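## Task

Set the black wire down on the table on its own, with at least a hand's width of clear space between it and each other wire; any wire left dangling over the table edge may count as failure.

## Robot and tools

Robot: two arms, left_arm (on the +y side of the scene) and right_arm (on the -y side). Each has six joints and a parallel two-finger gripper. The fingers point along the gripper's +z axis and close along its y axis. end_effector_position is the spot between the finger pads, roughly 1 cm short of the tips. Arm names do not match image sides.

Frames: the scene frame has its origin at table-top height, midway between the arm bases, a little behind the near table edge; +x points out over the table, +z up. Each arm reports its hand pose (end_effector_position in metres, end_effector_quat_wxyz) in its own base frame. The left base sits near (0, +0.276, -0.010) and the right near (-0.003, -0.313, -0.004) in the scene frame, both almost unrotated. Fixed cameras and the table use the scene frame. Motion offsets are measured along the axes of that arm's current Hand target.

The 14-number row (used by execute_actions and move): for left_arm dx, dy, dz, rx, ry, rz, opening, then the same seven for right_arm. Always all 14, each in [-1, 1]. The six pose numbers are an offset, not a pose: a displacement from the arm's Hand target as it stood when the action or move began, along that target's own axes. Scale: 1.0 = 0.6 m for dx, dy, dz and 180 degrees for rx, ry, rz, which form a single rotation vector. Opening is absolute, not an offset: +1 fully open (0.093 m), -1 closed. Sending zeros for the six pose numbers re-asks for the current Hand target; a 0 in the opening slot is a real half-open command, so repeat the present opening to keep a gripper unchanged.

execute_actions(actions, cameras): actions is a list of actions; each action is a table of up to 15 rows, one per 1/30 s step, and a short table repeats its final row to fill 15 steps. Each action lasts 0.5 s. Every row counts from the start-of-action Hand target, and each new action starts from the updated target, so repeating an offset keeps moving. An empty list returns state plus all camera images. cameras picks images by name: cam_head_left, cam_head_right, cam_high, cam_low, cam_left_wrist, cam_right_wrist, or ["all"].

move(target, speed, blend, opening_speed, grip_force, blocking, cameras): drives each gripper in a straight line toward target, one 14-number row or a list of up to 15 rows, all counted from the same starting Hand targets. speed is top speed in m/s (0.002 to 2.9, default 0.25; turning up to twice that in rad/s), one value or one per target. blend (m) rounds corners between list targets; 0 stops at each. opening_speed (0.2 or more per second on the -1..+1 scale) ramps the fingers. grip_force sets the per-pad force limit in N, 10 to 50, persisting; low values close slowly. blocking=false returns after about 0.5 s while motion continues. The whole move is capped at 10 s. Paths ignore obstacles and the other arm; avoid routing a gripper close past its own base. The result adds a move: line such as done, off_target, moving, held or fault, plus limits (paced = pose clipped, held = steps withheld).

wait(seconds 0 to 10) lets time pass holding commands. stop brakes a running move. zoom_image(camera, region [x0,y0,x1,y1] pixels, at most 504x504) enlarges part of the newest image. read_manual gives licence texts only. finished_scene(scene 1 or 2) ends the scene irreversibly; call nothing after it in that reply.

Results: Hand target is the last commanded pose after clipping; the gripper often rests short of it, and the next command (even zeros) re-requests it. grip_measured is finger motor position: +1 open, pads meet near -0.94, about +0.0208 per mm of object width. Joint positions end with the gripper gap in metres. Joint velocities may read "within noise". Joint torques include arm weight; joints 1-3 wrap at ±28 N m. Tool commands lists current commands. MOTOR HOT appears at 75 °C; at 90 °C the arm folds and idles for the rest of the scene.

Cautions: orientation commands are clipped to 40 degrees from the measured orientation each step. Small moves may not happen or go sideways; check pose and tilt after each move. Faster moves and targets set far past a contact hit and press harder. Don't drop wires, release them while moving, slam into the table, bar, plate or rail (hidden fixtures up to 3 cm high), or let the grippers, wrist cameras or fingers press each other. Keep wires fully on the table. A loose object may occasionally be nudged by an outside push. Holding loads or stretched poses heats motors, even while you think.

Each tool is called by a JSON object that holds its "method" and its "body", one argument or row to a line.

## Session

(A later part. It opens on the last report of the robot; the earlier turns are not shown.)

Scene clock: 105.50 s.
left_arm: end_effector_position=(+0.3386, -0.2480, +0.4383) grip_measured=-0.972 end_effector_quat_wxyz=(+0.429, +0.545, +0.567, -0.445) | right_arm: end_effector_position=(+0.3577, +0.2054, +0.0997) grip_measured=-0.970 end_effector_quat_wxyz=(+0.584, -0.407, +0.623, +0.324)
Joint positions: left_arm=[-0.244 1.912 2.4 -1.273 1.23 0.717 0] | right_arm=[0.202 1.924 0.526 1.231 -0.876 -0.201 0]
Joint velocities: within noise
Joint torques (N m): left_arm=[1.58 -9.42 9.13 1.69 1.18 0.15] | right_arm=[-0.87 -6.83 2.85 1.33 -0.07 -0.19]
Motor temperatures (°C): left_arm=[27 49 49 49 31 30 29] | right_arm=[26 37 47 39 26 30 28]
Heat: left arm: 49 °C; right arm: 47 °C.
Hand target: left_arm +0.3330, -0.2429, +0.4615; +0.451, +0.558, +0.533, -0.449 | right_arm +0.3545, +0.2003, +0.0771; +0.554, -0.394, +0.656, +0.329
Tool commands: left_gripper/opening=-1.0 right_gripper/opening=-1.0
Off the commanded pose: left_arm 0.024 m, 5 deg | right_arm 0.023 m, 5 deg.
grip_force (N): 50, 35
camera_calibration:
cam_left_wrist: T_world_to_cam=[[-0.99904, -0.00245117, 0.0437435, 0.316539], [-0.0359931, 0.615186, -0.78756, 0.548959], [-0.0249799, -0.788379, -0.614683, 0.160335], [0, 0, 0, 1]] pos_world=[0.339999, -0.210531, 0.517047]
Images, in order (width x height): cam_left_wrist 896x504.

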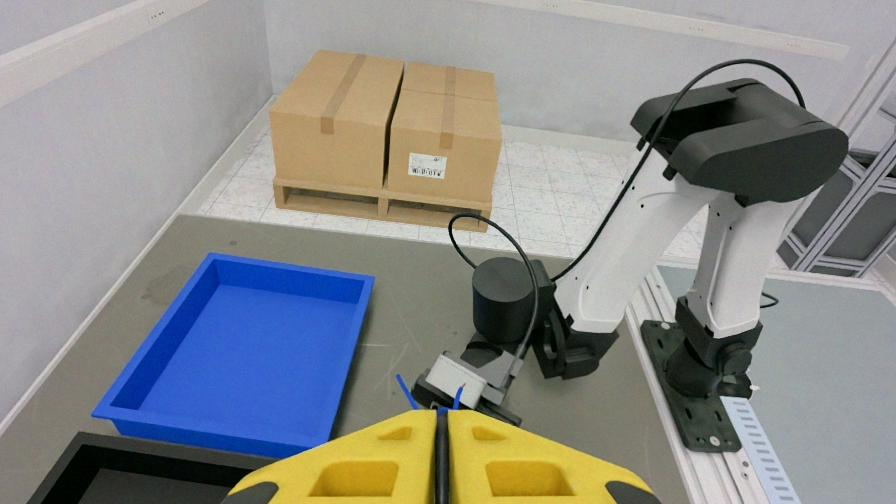

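{"method": "move", "body": {
  "target": [-0.03,-0.001,-0.045,0,0,0,-1.0,0,0,-0.03,0,0,0,-1.0],
  "speed": 0.06,
  "cameras": ["cam_right_wrist", "cam_low", "cam_head_right"]
}}

{"method": "zoom_image", "body": {
  "camera": "cam_low",
  "region": [380, 40, 580, 240]
}}

{"method": "zoom_image", "body": {
  "camera": "cam_head_right",
  "region": [300, 220, 480, 370]
}}

Scene clock: 112.90 s.
left_arm: end_effector_position=(+0.3390, -0.2270, +0.4614) grip_measured=-0.972 end_effector_quat_wxyz=(+0.440, +0.534, +0.568, -0.446) | right_arm: end_effector_position=(+0.3500, +0.1935, +0.1019) grip_measured=-0.970 end_effector_quat_wxyz=(+0.585, -0.411, +0.618, +0.326)
Joint positions: left_arm=[-0.185 2.047 2.746 -1.514 1.271 0.756 0] | right_arm=[0.162 1.897 0.491 1.234 -0.926 -0.217 0]
Joint torques (N m): left_arm=[2.15 -9.78 7.94 1.7 1.26 0.14] | right_arm=[-1.73 -7.71 2.11 1.13 -0.05 -0.22]
Heat: left arm: 49 °C; right arm: 46 °C.
Hand target: left_arm +0.3323, -0.2199, +0.4843; +0.451, +0.558, +0.533, -0.449 | right_arm +0.3460, +0.1847, +0.0801; +0.554, -0.394, +0.656, +0.329
Off the commanded pose: left_arm 0.025 m, 5 deg | right_arm 0.024 m, 6 deg.
grip_force (N): 50, 35
move: off_target (left_arm, right_arm)
camera_calibration:
cam_right_wrist: T_world_to_cam=[[0.901731, -0.418759, 0.107341, -0.247709], [-0.11475, -0.471257, -0.8745, 0.262158], [0.41679, 0.776246, -0.472999, -0.16494], [0, 0, 0, 1]] pos_world=[0.322195, 0.147847, 0.17783]
Images, in order (width x height): cam_head_right 896x504, cam_low 896x504, cam_right_wrist 896x504.

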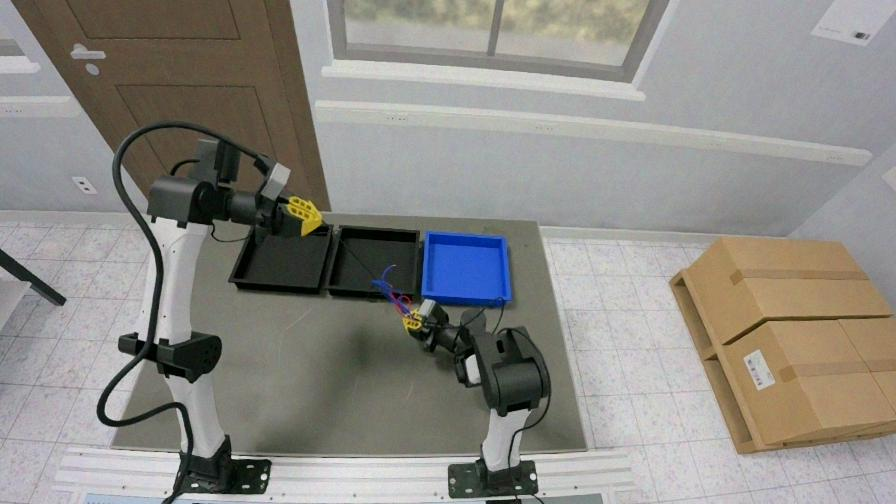

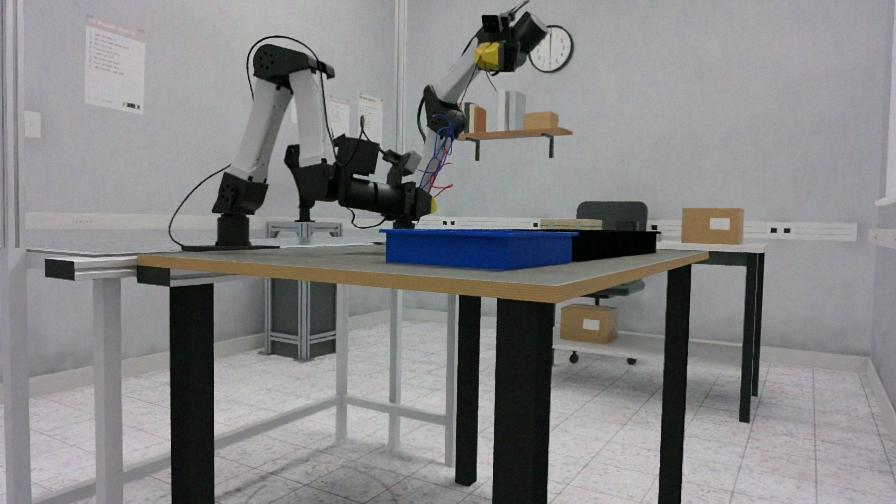

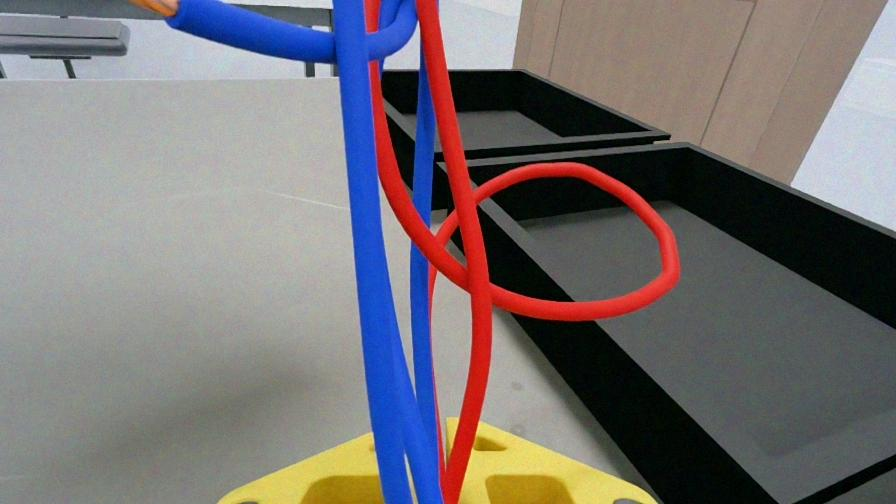

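Scaled by 2.520.

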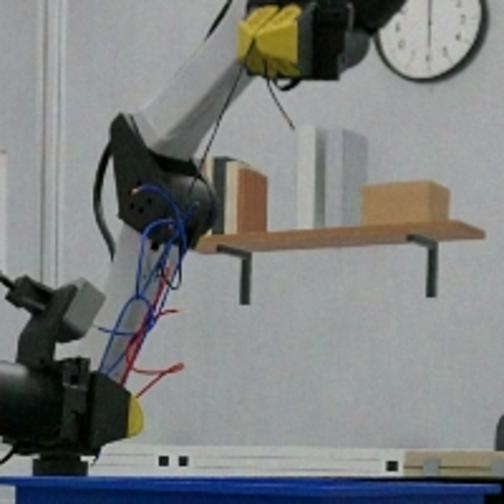

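Scaled by 2.800.

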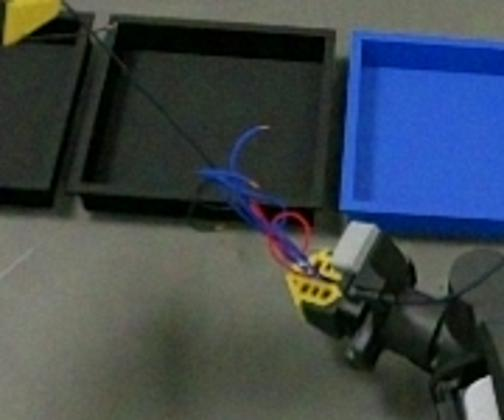

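{"method": "move", "body": {
  "target": [0,0,0,0,0,0,-1.0,0,0,-0.083,0,0,0,-1.0],
  "speed": 0.06,
  "cameras": ["cam_right_wrist", "cam_low", "cam_head_right"]
}}

{"method": "zoom_image", "body": {
  "camera": "cam_low",
  "region": [380, 40, 580, 240]
}}

{"method": "zoom_image", "body": {
  "camera": "cam_head_right",
  "region": [300, 220, 480, 370]
}}

Scene clock: 119.27 s.
left_arm: end_effector_position=(+0.3362, -0.2257, +0.4656) grip_measured=-0.972 end_effector_quat_wxyz=(+0.443, +0.536, +0.562, -0.448) | right_arm: end_effector_position=(+0.3264, +0.1487, +0.1060) grip_measured=-0.971 end_effector_quat_wxyz=(+0.580, -0.416, +0.621, +0.323)
Joint positions: left_arm=[-0.181 2.081 2.827 -1.563 1.284 0.767 0] | right_arm=[-0.001 1.765 0.395 1.117 -1.085 -0.307 0]
Joint torques (N m): left_arm=[1.85 -9.48 7.28 1.72 1.16 0.09] | right_arm=[-1.62 -6.82 2.63 1.05 -0.03 -0.19]
Heat: left arm: 49 °C; right arm: 46 °C.
Hand target: left_arm +0.3324, -0.2199, +0.4842; +0.451, +0.558, +0.533, -0.449 | right_arm +0.3228, +0.1416, +0.0887; +0.554, -0.394, +0.656, +0.329
Off the commanded pose: left_arm 0.020 m, 4 deg | right_arm 0.019 m, 6 deg.
elbow stopped short (left arm): the move would have taken joint 3 (elbow) straighter than the controller allows.
joint read past its limit (left arm) — joint 4 (wrist pitch), lower limit.
grip_force (N): 50, 35
move: off_target (left_arm, right_arm)
camera_calibration:
cam_right_wrist: T_world_to_cam=[[0.903321, -0.414955, 0.108737, -0.246879], [-0.117788, -0.483682, -0.867282, 0.244044], [0.412477, 0.770626, -0.485797, -0.114763], [0, 0, 0, 1]] pos_world=[0.299094, 0.104035, 0.182748]
Images, in order (width x height): cam_head_right 896x504, cam_low 896x504, cam_right_wrist 896x504.

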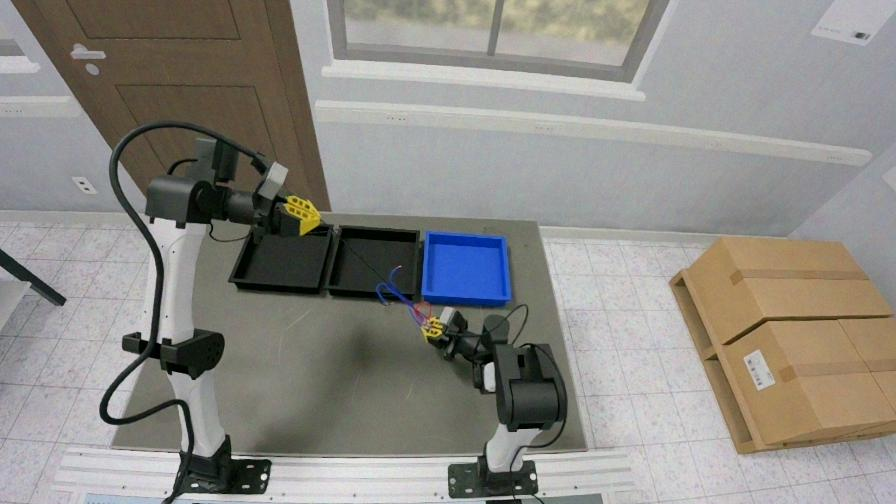

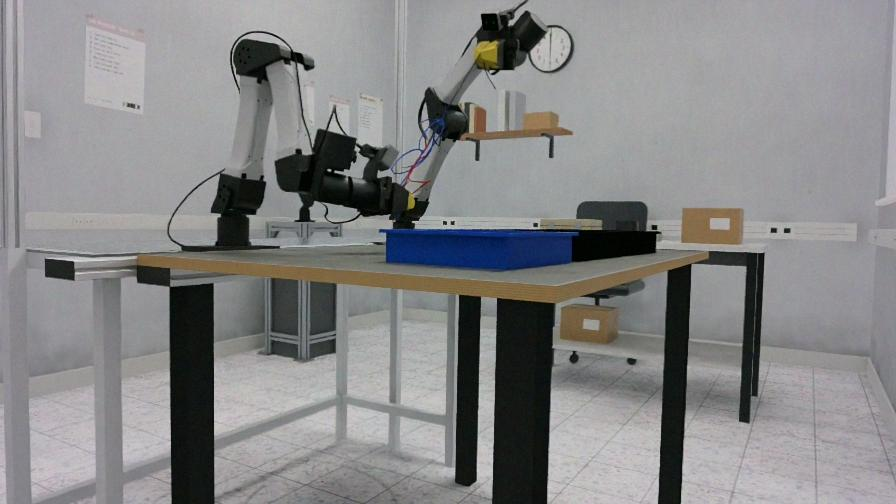

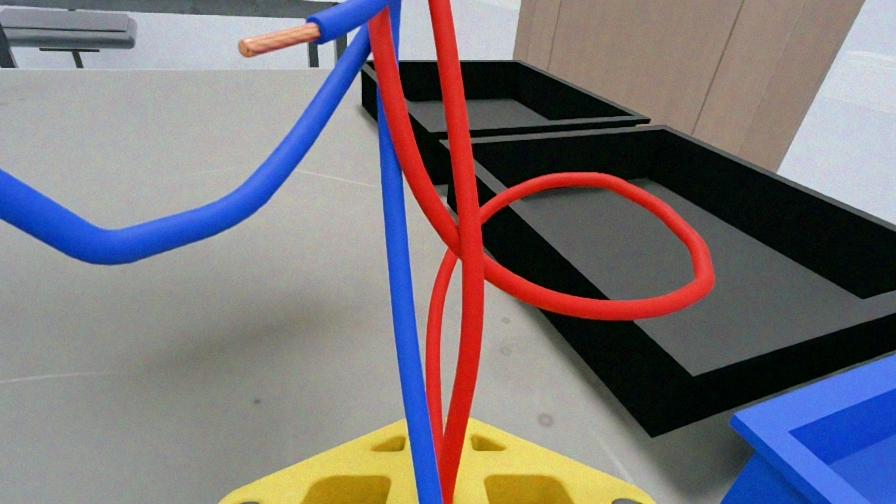

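Scaled by 2.520.

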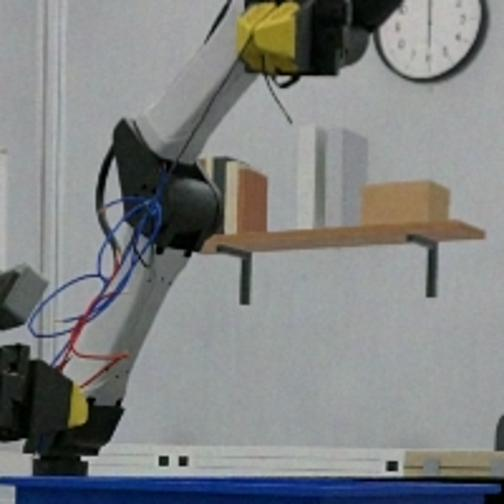

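Scaled by 2.800.

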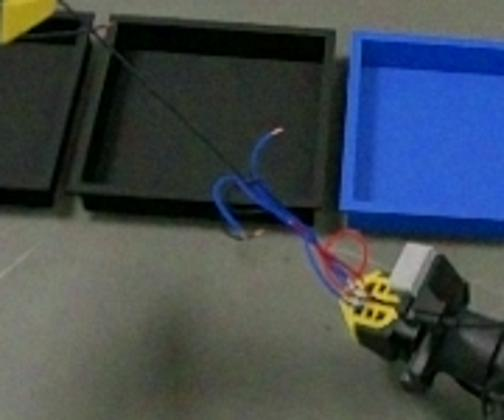

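{"method": "move", "body": {
  "target": [0.167,0.039,-0.122,-0.167,0,0,-1.0,0,0,-0.04,0,0,0,-1.0],
  "speed": 0.08,
  "cameras": ["cam_right_wrist", "cam_low", "cam_head_right"]
}}

{"method": "zoom_image", "body": {
  "camera": "cam_low",
  "region": [380, 40, 580, 240]
}}

{"method": "zoom_image", "body": {
  "camera": "cam_head_right",
  "region": [300, 220, 480, 370]
}}

Scene clock: 133.23 s.
left_arm: end_effector_position=(+0.3644, -0.1350, +0.3954) grip_measured=-0.972 end_effector_quat_wxyz=(+0.568, +0.425, +0.632, -0.310) | right_arm: end_effector_position=(+0.3152, +0.1225, +0.0918) grip_measured=-0.971 end_effector_quat_wxyz=(+0.554, -0.394, +0.655, +0.330)
Joint positions: left_arm=[0.044 1.412 1.474 -0.431 1.109 0.426 0] | right_arm=[-0.1 1.706 0.368 0.917 -1.146 -0.392 0]
Joint torques (N m): left_arm=[1.03 -8.69 5.56 2.05 0.15 0.03] | right_arm=[-0.87 -8.01 3.44 1.54 -0.38 -0.22]
Heat: left arm: 50 °C; right arm: 45 °C.
Hand target: left_arm +0.3602, -0.1296, +0.4004; +0.580, +0.422, +0.631, -0.295 | right_arm +0.3117, +0.1207, +0.0928; +0.554, -0.394, +0.656, +0.329
Off the commanded pose: left_arm 0.008 m, 2 deg | right_arm 0.004 m, 0 deg.
grip_force (N): 50, 35
move: done
camera_calibration:
cam_right_wrist: T_world_to_cam=[[0.897278, -0.4404, 0.0306524, -0.233864], [-0.210543, -0.487923, -0.847114, 0.24571], [0.388025, 0.753644, -0.530526, -0.0829473], [0, 0, 0, 1]] pos_world=[0.293759, 0.0794069, 0.171308]
Images, in order (width x height): cam_head_right 896x504, cam_low 896x504, cam_right_wrist 896x504.

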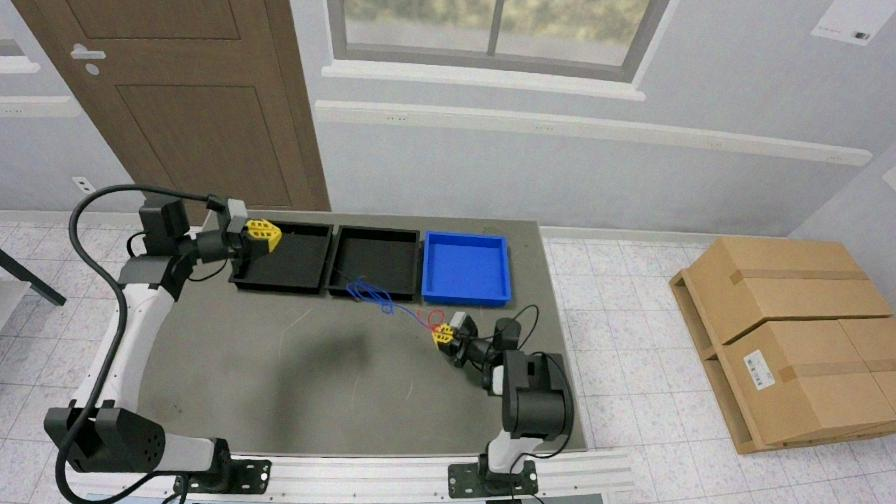

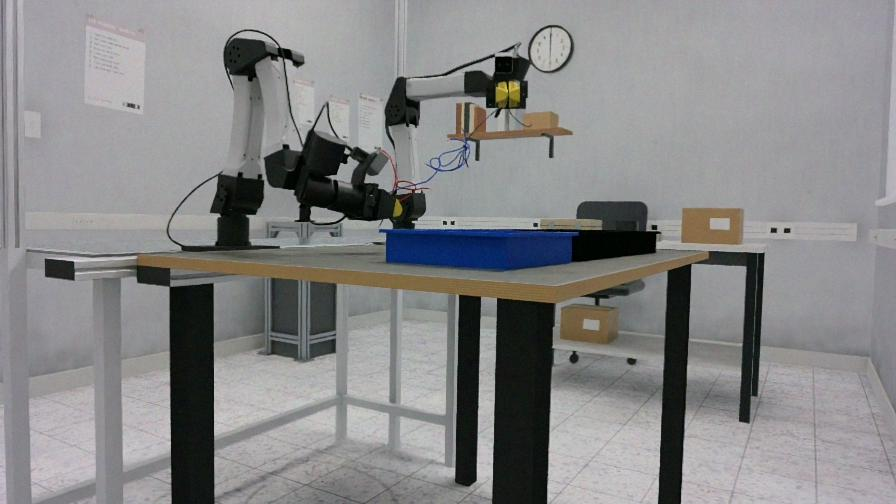

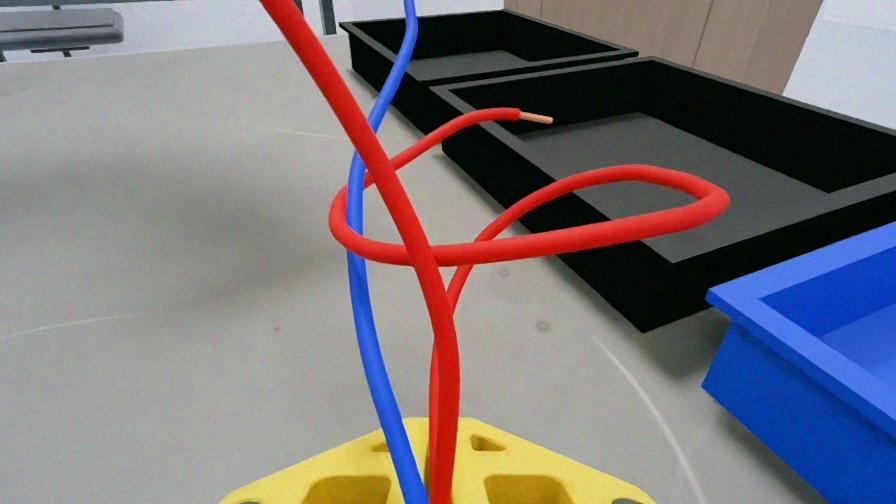

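Scaled by 2.520.

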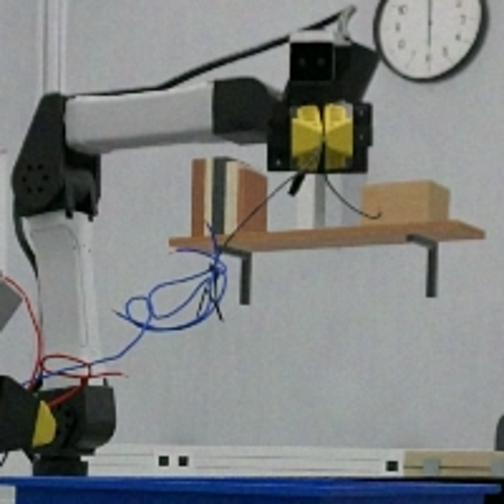

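Scaled by 2.800.

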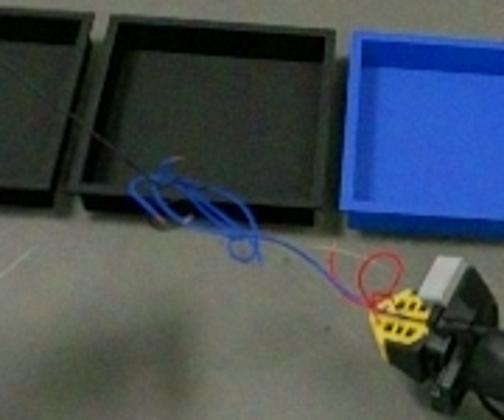

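{"method": "move", "body": {
  "target": [0,0,0,0,0,0,-1.0,0.02,-0.063,-0.116,0.1,0,0,-1.0],
  "speed": 0.08,
  "cameras": ["cam_right_wrist", "cam_low", "cam_head_right"]
}}

{"method": "zoom_image", "body": {
  "camera": "cam_low",
  "region": [380, 40, 580, 240]
}}

{"method": "zoom_image", "body": {
  "camera": "cam_head_right",
  "region": [300, 220, 480, 370]
}}

Scene clock: 140.00 s.
left_arm: end_effector_position=(+0.3645, -0.1350, +0.3956) grip_measured=-0.972 end_effector_quat_wxyz=(+0.569, +0.425, +0.632, -0.311) | right_arm: end_effector_position=(+0.3108, +0.0477, +0.0950) grip_measured=-0.971 end_effector_quat_wxyz=(+0.608, -0.318, +0.688, +0.235)
Joint positions: left_arm=[0.044 1.412 1.474 -0.43 1.109 0.425 0] | right_arm=[-0.354 1.635 0.239 1.036 -1.131 -0.392 0]
Joint torques (N m): left_arm=[1.03 -8.7 5.53 2.08 0.15 0.02] | right_arm=[-1.47 -6.16 3.14 1.7 -0.01 -0.07]
Heat: left arm: 50 °C; right arm: 45 °C.
Hand target: left_arm +0.3601, -0.1297, +0.4004; +0.580, +0.422, +0.631, -0.295 | right_arm +0.3115, +0.0405, +0.0930; +0.608, -0.303, +0.699, +0.222
Off the commanded pose: left_arm 0.008 m, 2 deg | right_arm 0.007 m, 3 deg.
grip_force (N): 50, 35
move: off_target (right_arm)
camera_calibration:
cam_right_wrist: T_world_to_cam=[[0.745585, -0.660203, 0.0907533, -0.211074], [-0.284251, -0.438232, -0.852734, 0.232038], [0.602748, 0.609988, -0.514402, -0.0846813], [0, 0, 0, 1]] pos_world=[0.274372, 0.0139894, 0.173462]
Images, in order (width x height): cam_head_right 896x504, cam_low 896x504, cam_right_wrist 896x504.

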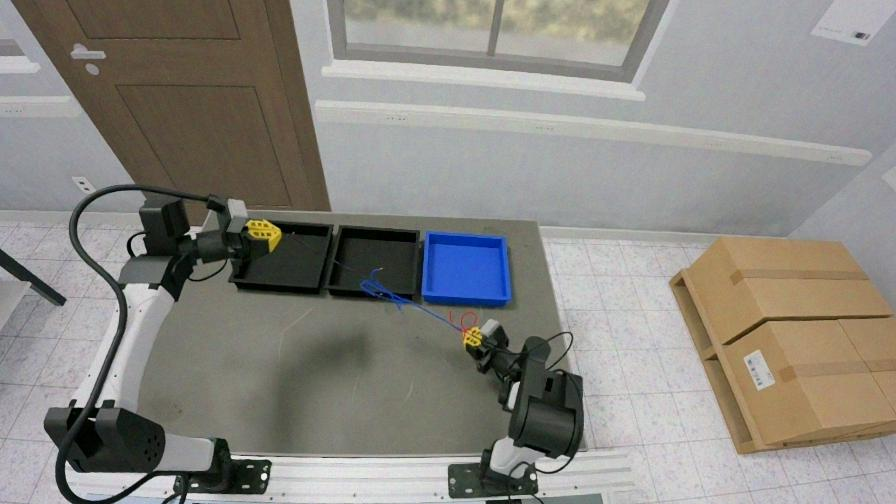

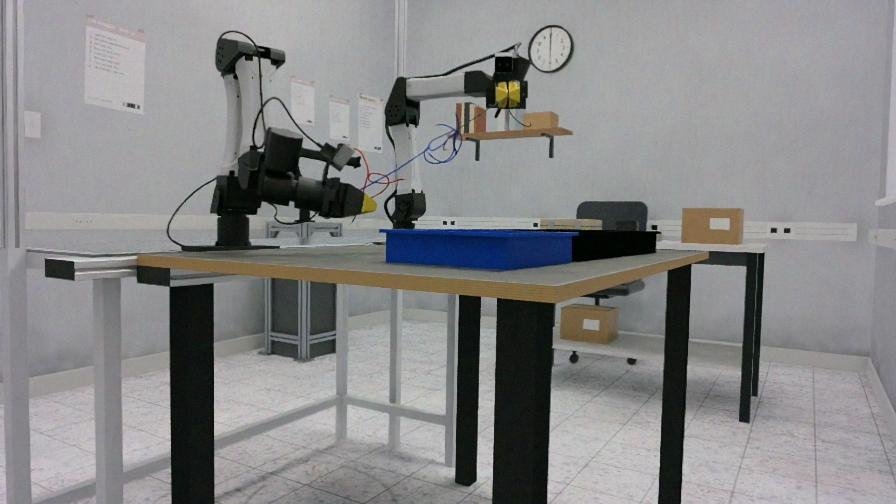

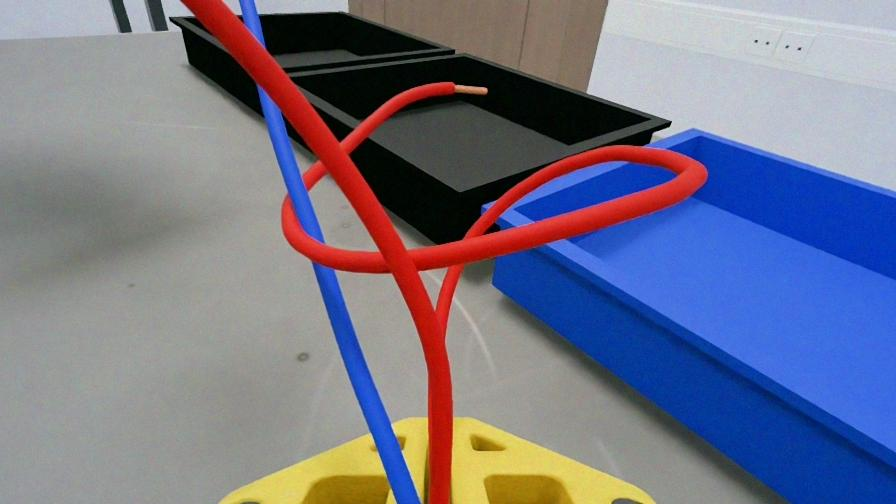

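Scaled by 2.520.

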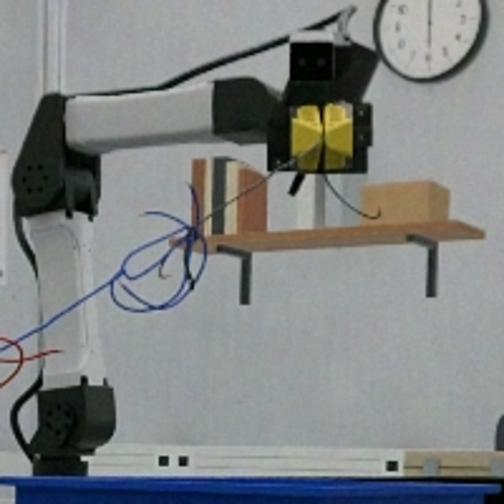

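Scaled by 2.800.

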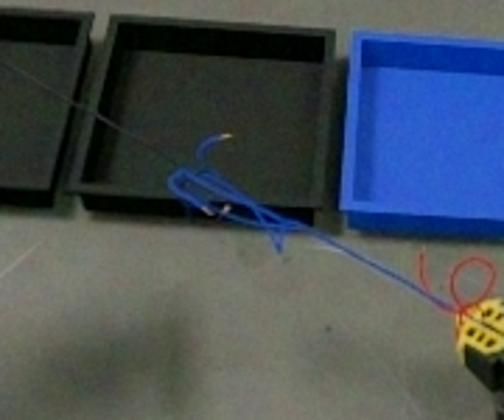

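{"method": "move", "body": {
  "target": [0,0,0,0,0,0,-1.0,0.015,-0.072,-0.068,0.06,0,0,-1.0],
  "speed": 0.07,
  "cameras": ["cam_right_wrist", "cam_low", "cam_head_right"]
}}

{"method": "zoom_image", "body": {
  "camera": "cam_low",
  "region": [380, 40, 580, 240]
}}

{"method": "zoom_image", "body": {
  "camera": "cam_head_right",
  "region": [300, 220, 480, 370]
}}

Scene clock: 148.30 s.
left_arm: end_effector_position=(+0.3646, -0.1349, +0.3936) grip_measured=-0.972 end_effector_quat_wxyz=(+0.567, +0.424, +0.633, -0.312) | right_arm: end_effector_position=(+0.3125, -0.0161, +0.0968) grip_measured=-0.971 end_effector_quat_wxyz=(+0.635, -0.251, +0.712, +0.163)
Joint positions: left_arm=[0.044 1.412 1.469 -0.43 1.109 0.425 0] | right_arm=[-0.559 1.635 0.225 1.075 -1.128 -0.392 0]
Joint torques (N m): left_arm=[1.05 -8.75 5.9 2.08 0.15 0.02] | right_arm=[-0.88 -4.4 3.25 1.83 -0.13 -0.16]
Heat: left arm: 51 °C; right arm: 45 °C.
Hand target: left_arm +0.3601, -0.1297, +0.4004; +0.580, +0.422, +0.631, -0.295 | right_arm +0.3116, -0.0195, +0.0932; +0.634, -0.244, +0.717, +0.156
Off the commanded pose: left_arm 0.010 m, 2 deg | right_arm 0.005 m, 1 deg.
grip_force (N): 50, 35
move: done
camera_calibration:
cam_right_wrist: T_world_to_cam=[[0.590707, -0.798781, 0.114086, -0.210676], [-0.351375, -0.38193, -0.854789, 0.228214], [0.726362, 0.464843, -0.50628, -0.0875554], [0, 0, 0, 1]] pos_world=[0.268233, -0.0404222, 0.174783]
Images, in order (width x height): cam_head_right 896x504, cam_low 896x504, cam_right_wrist 896x504.

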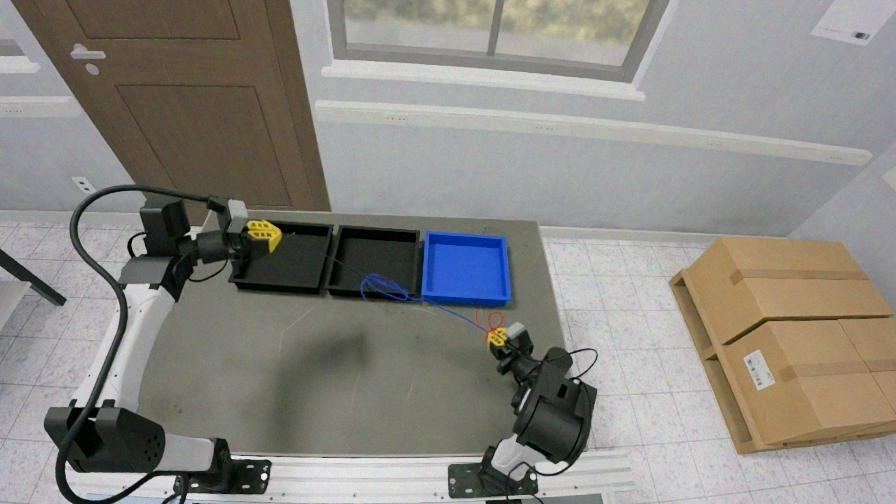

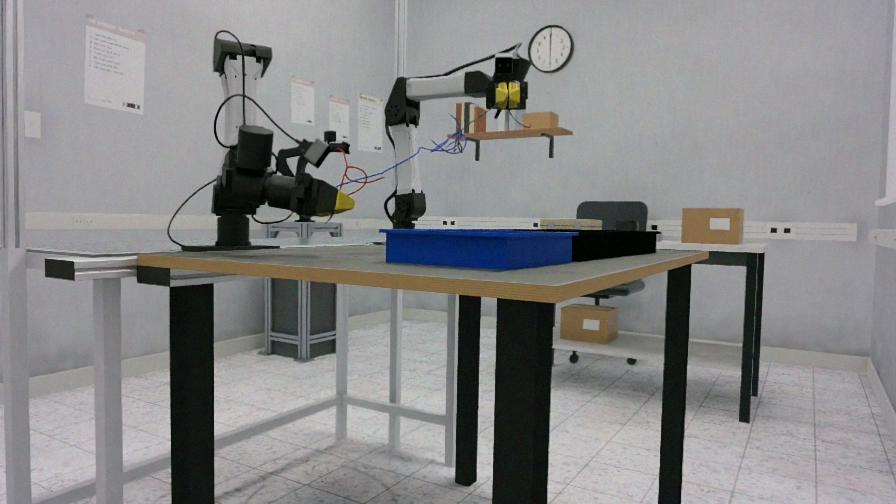

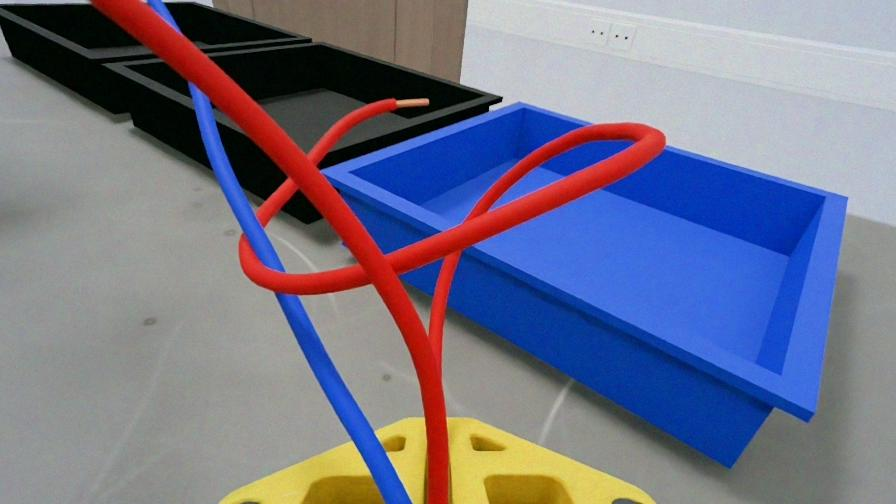

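Scaled by 2.520.

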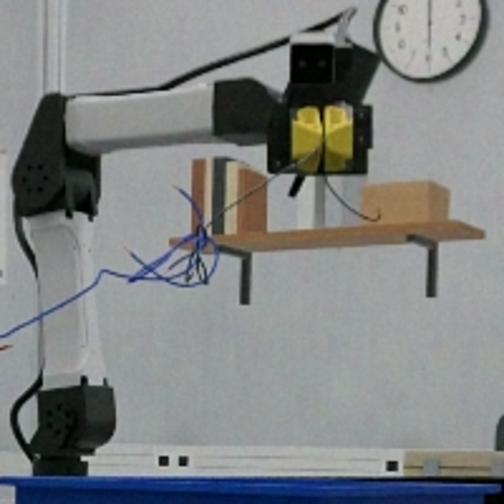

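Scaled by 2.800.

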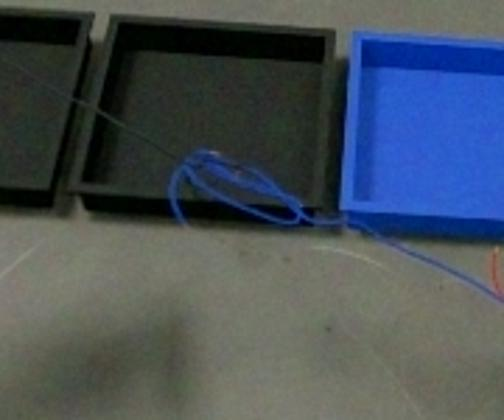

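{"method": "move", "body": {
  "target": [-0.008,0.037,-0.136,-0.08,0,0,-1.0,0,0,0,0,0,0,-1.0],
  "speed": 0.08,
  "cameras": ["cam_right_wrist", "cam_low", "cam_head_right"]
}}

{"method": "zoom_image", "body": {
  "camera": "cam_low",
  "region": [380, 40, 580, 240]
}}

{"method": "zoom_image", "body": {
  "camera": "cam_head_right",
  "region": [250, 210, 510, 370]
}}

Scene clock: 156.13 s.
left_arm: end_effector_position=(+0.3444, -0.0534, +0.4197) grip_measured=-0.972 end_effector_quat_wxyz=(+0.624, +0.351, +0.662, -0.223) | right_arm: end_effector_position=(+0.3127, -0.0162, +0.0972) grip_measured=-0.971 end_effector_quat_wxyz=(+0.636, -0.252, +0.711, +0.162)
Joint positions: left_arm=[0.294 1.254 1.405 -0.43 1.108 0.395 0] | right_arm=[-0.559 1.635 0.225 1.078 -1.128 -0.392 0]
Joint torques (N m): left_arm=[1.14 -6.22 5.37 2.02 0.19 0.01] | right_arm=[-0.91 -4.46 3.25 1.83 -0.14 -0.14]
Heat: left arm: 52 °C; right arm: 44 °C.
Hand target: left_arm +0.3400, -0.0498, +0.4202; +0.629, +0.346, +0.663, -0.214 | right_arm +0.3116, -0.0195, +0.0932; +0.634, -0.244, +0.717, +0.155
Off the commanded pose: left_arm 0.006 m, 1 deg | right_arm 0.005 m, 1 deg.
grip_force (N): 50, 35
move: done
camera_calibration:
cam_right_wrist: T_world_to_cam=[[0.590066, -0.798796, 0.117251, -0.211037], [-0.349081, -0.383378, -0.855081, 0.227816], [0.727987, 0.463624, -0.505063, -0.0880283], [0, 0, 0, 1]] pos_world=[0.268135, -0.0404239, 0.175086]
Images, in order (width x height): cam_head_right 896x504, cam_low 896x504, cam_right_wrist 896x504.

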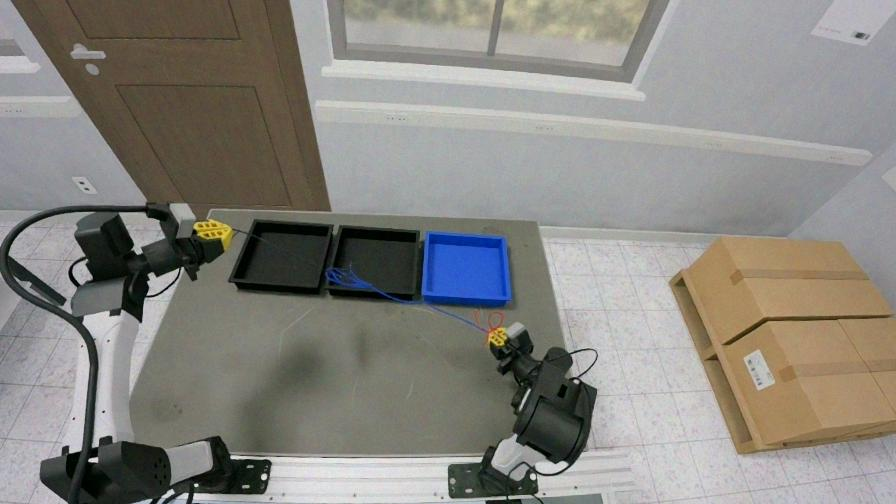

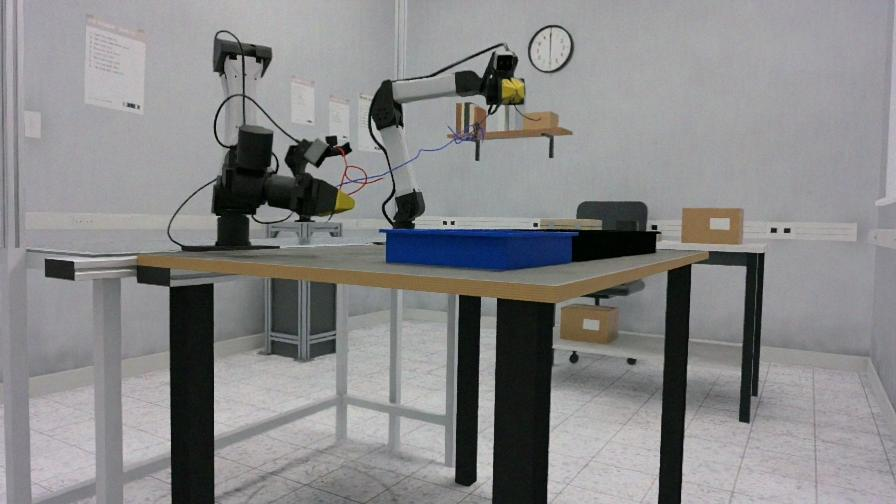

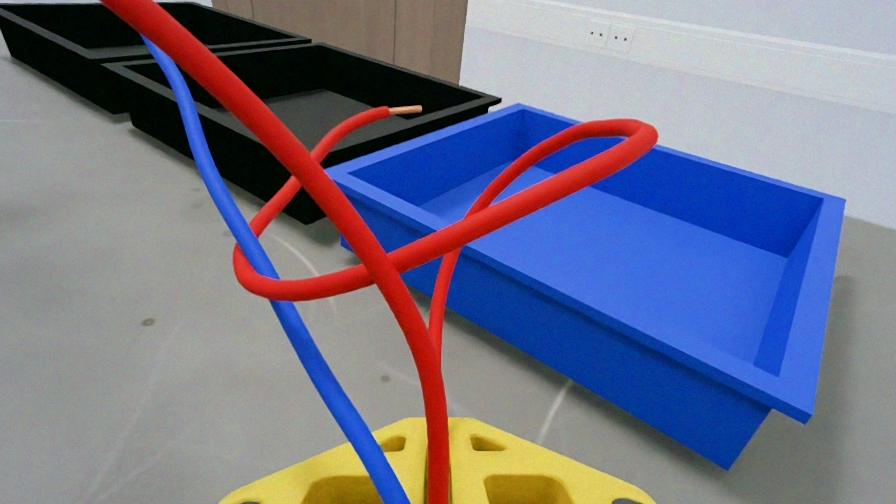

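Scaled by 2.520.

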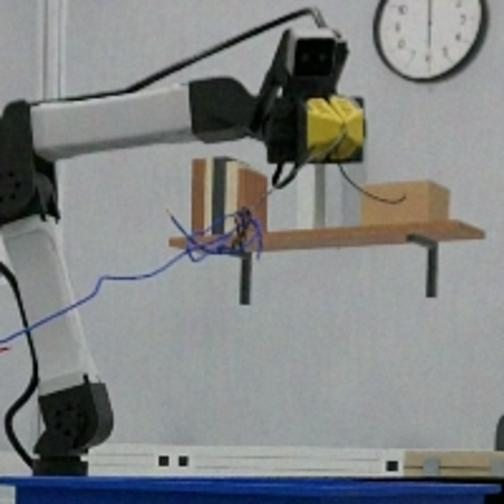

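Scaled by 1.938.

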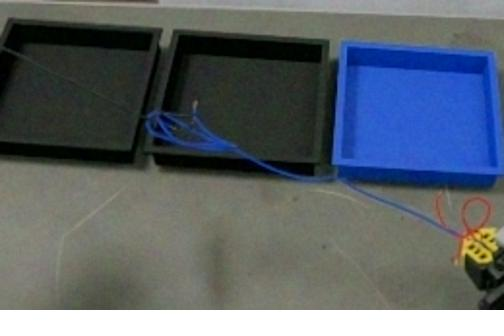

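{"method": "move", "body": {
  "target": [0.024,0.065,-0.119,-0.08,0,0,-1.0,0,0,0,0,0,0,-1.0],
  "speed": 0.08,
  "cameras": ["cam_right_wrist", "cam_low", "cam_head_right"]
}}

{"method": "zoom_image", "body": {
  "camera": "cam_low",
  "region": [380, 40, 580, 240]
}}

{"method": "zoom_image", "body": {
  "camera": "cam_head_right",
  "region": [250, 210, 510, 370]
}}

Scene clock: 163.77 s.
left_arm: end_effector_position=(+0.3258, +0.0317, +0.4197) grip_measured=-0.972 end_effector_quat_wxyz=(+0.663, +0.262, +0.689, -0.130) | right_arm: end_effector_position=(+0.3130, -0.0176, +0.0970) grip_measured=-0.971 end_effector_quat_wxyz=(+0.636, -0.250, +0.713, +0.159)
Joint positions: left_arm=[0.581 1.154 1.298 -0.349 1.129 0.355 0] | right_arm=[-0.562 1.635 0.225 1.078 -1.123 -0.392 0]
Joint torques (N m): left_arm=[0.95 -5.07 5.35 2.07 0.35 0.01] | right_arm=[-0.8 -4.49 3.22 1.81 -0.2 -0.13]
Heat: left arm: 52 °C; right arm: 44 °C.
Hand target: left_arm +0.3199, +0.0304, +0.4204; +0.667, +0.264, +0.685, -0.129 | right_arm +0.3116, -0.0195, +0.0932; +0.634, -0.244, +0.717, +0.155
Off the commanded pose: left_arm 0.006 m, 1 deg | right_arm 0.004 m, 1 deg.
grip_force (N): 50, 35
move: done
camera_calibration:
cam_right_wrist: T_world_to_cam=[[0.584617, -0.802708, 0.117827, -0.210782], [-0.352495, -0.382116, -0.854245, 0.228186], [0.730733, 0.457873, -0.506342, -0.0886252], [0, 0, 0, 1]] pos_world=[0.268423, -0.0414239, 0.174888]
Images, in order (width x height): cam_head_right 896x504, cam_low 896x504, cam_right_wrist 896x504.

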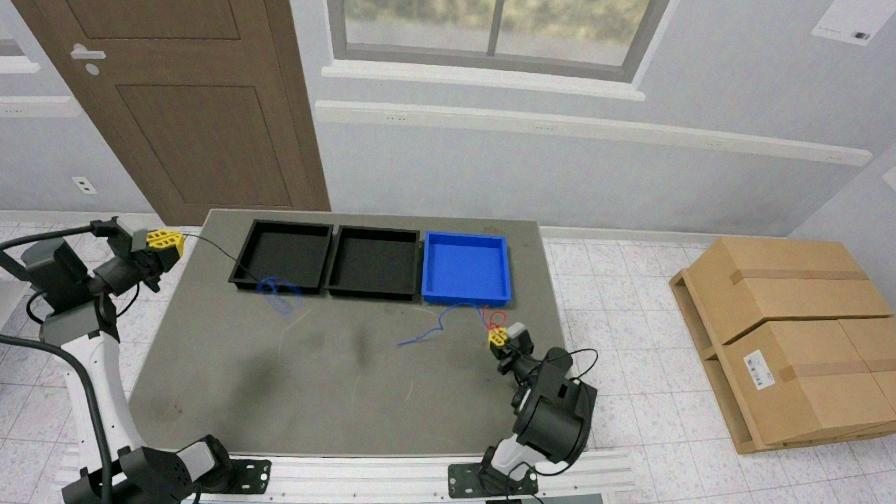

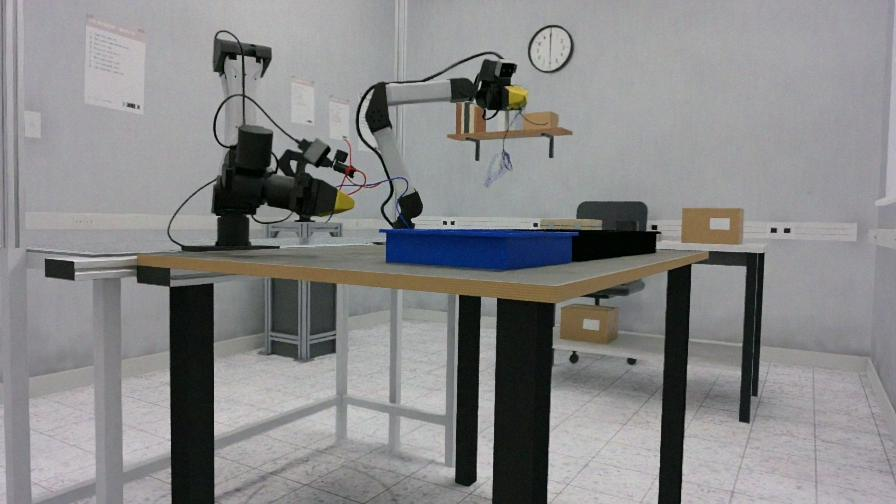

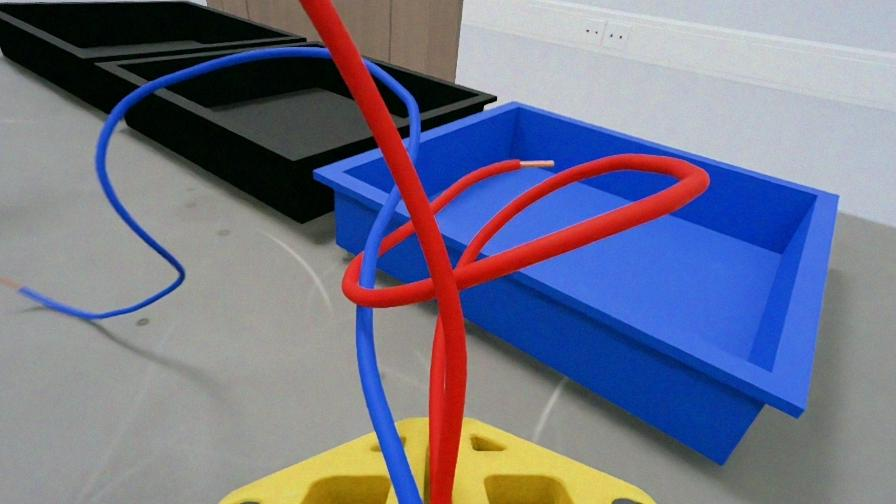

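Scaled by 2.520.

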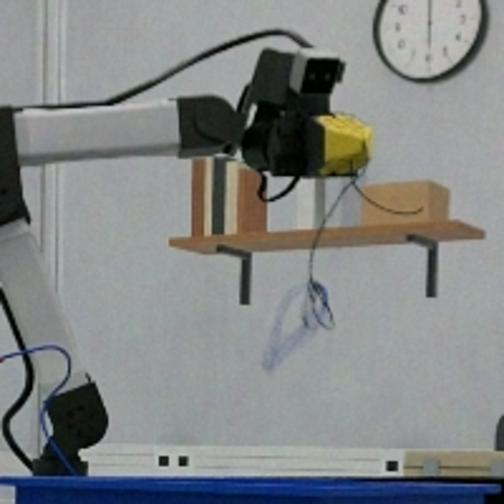

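Scaled by 1.938.

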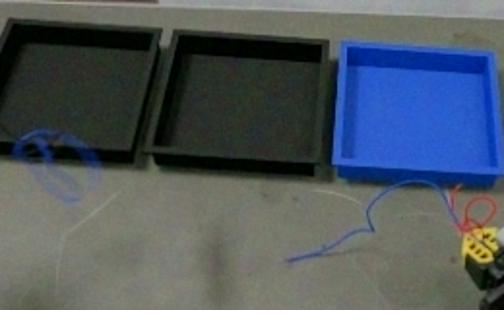

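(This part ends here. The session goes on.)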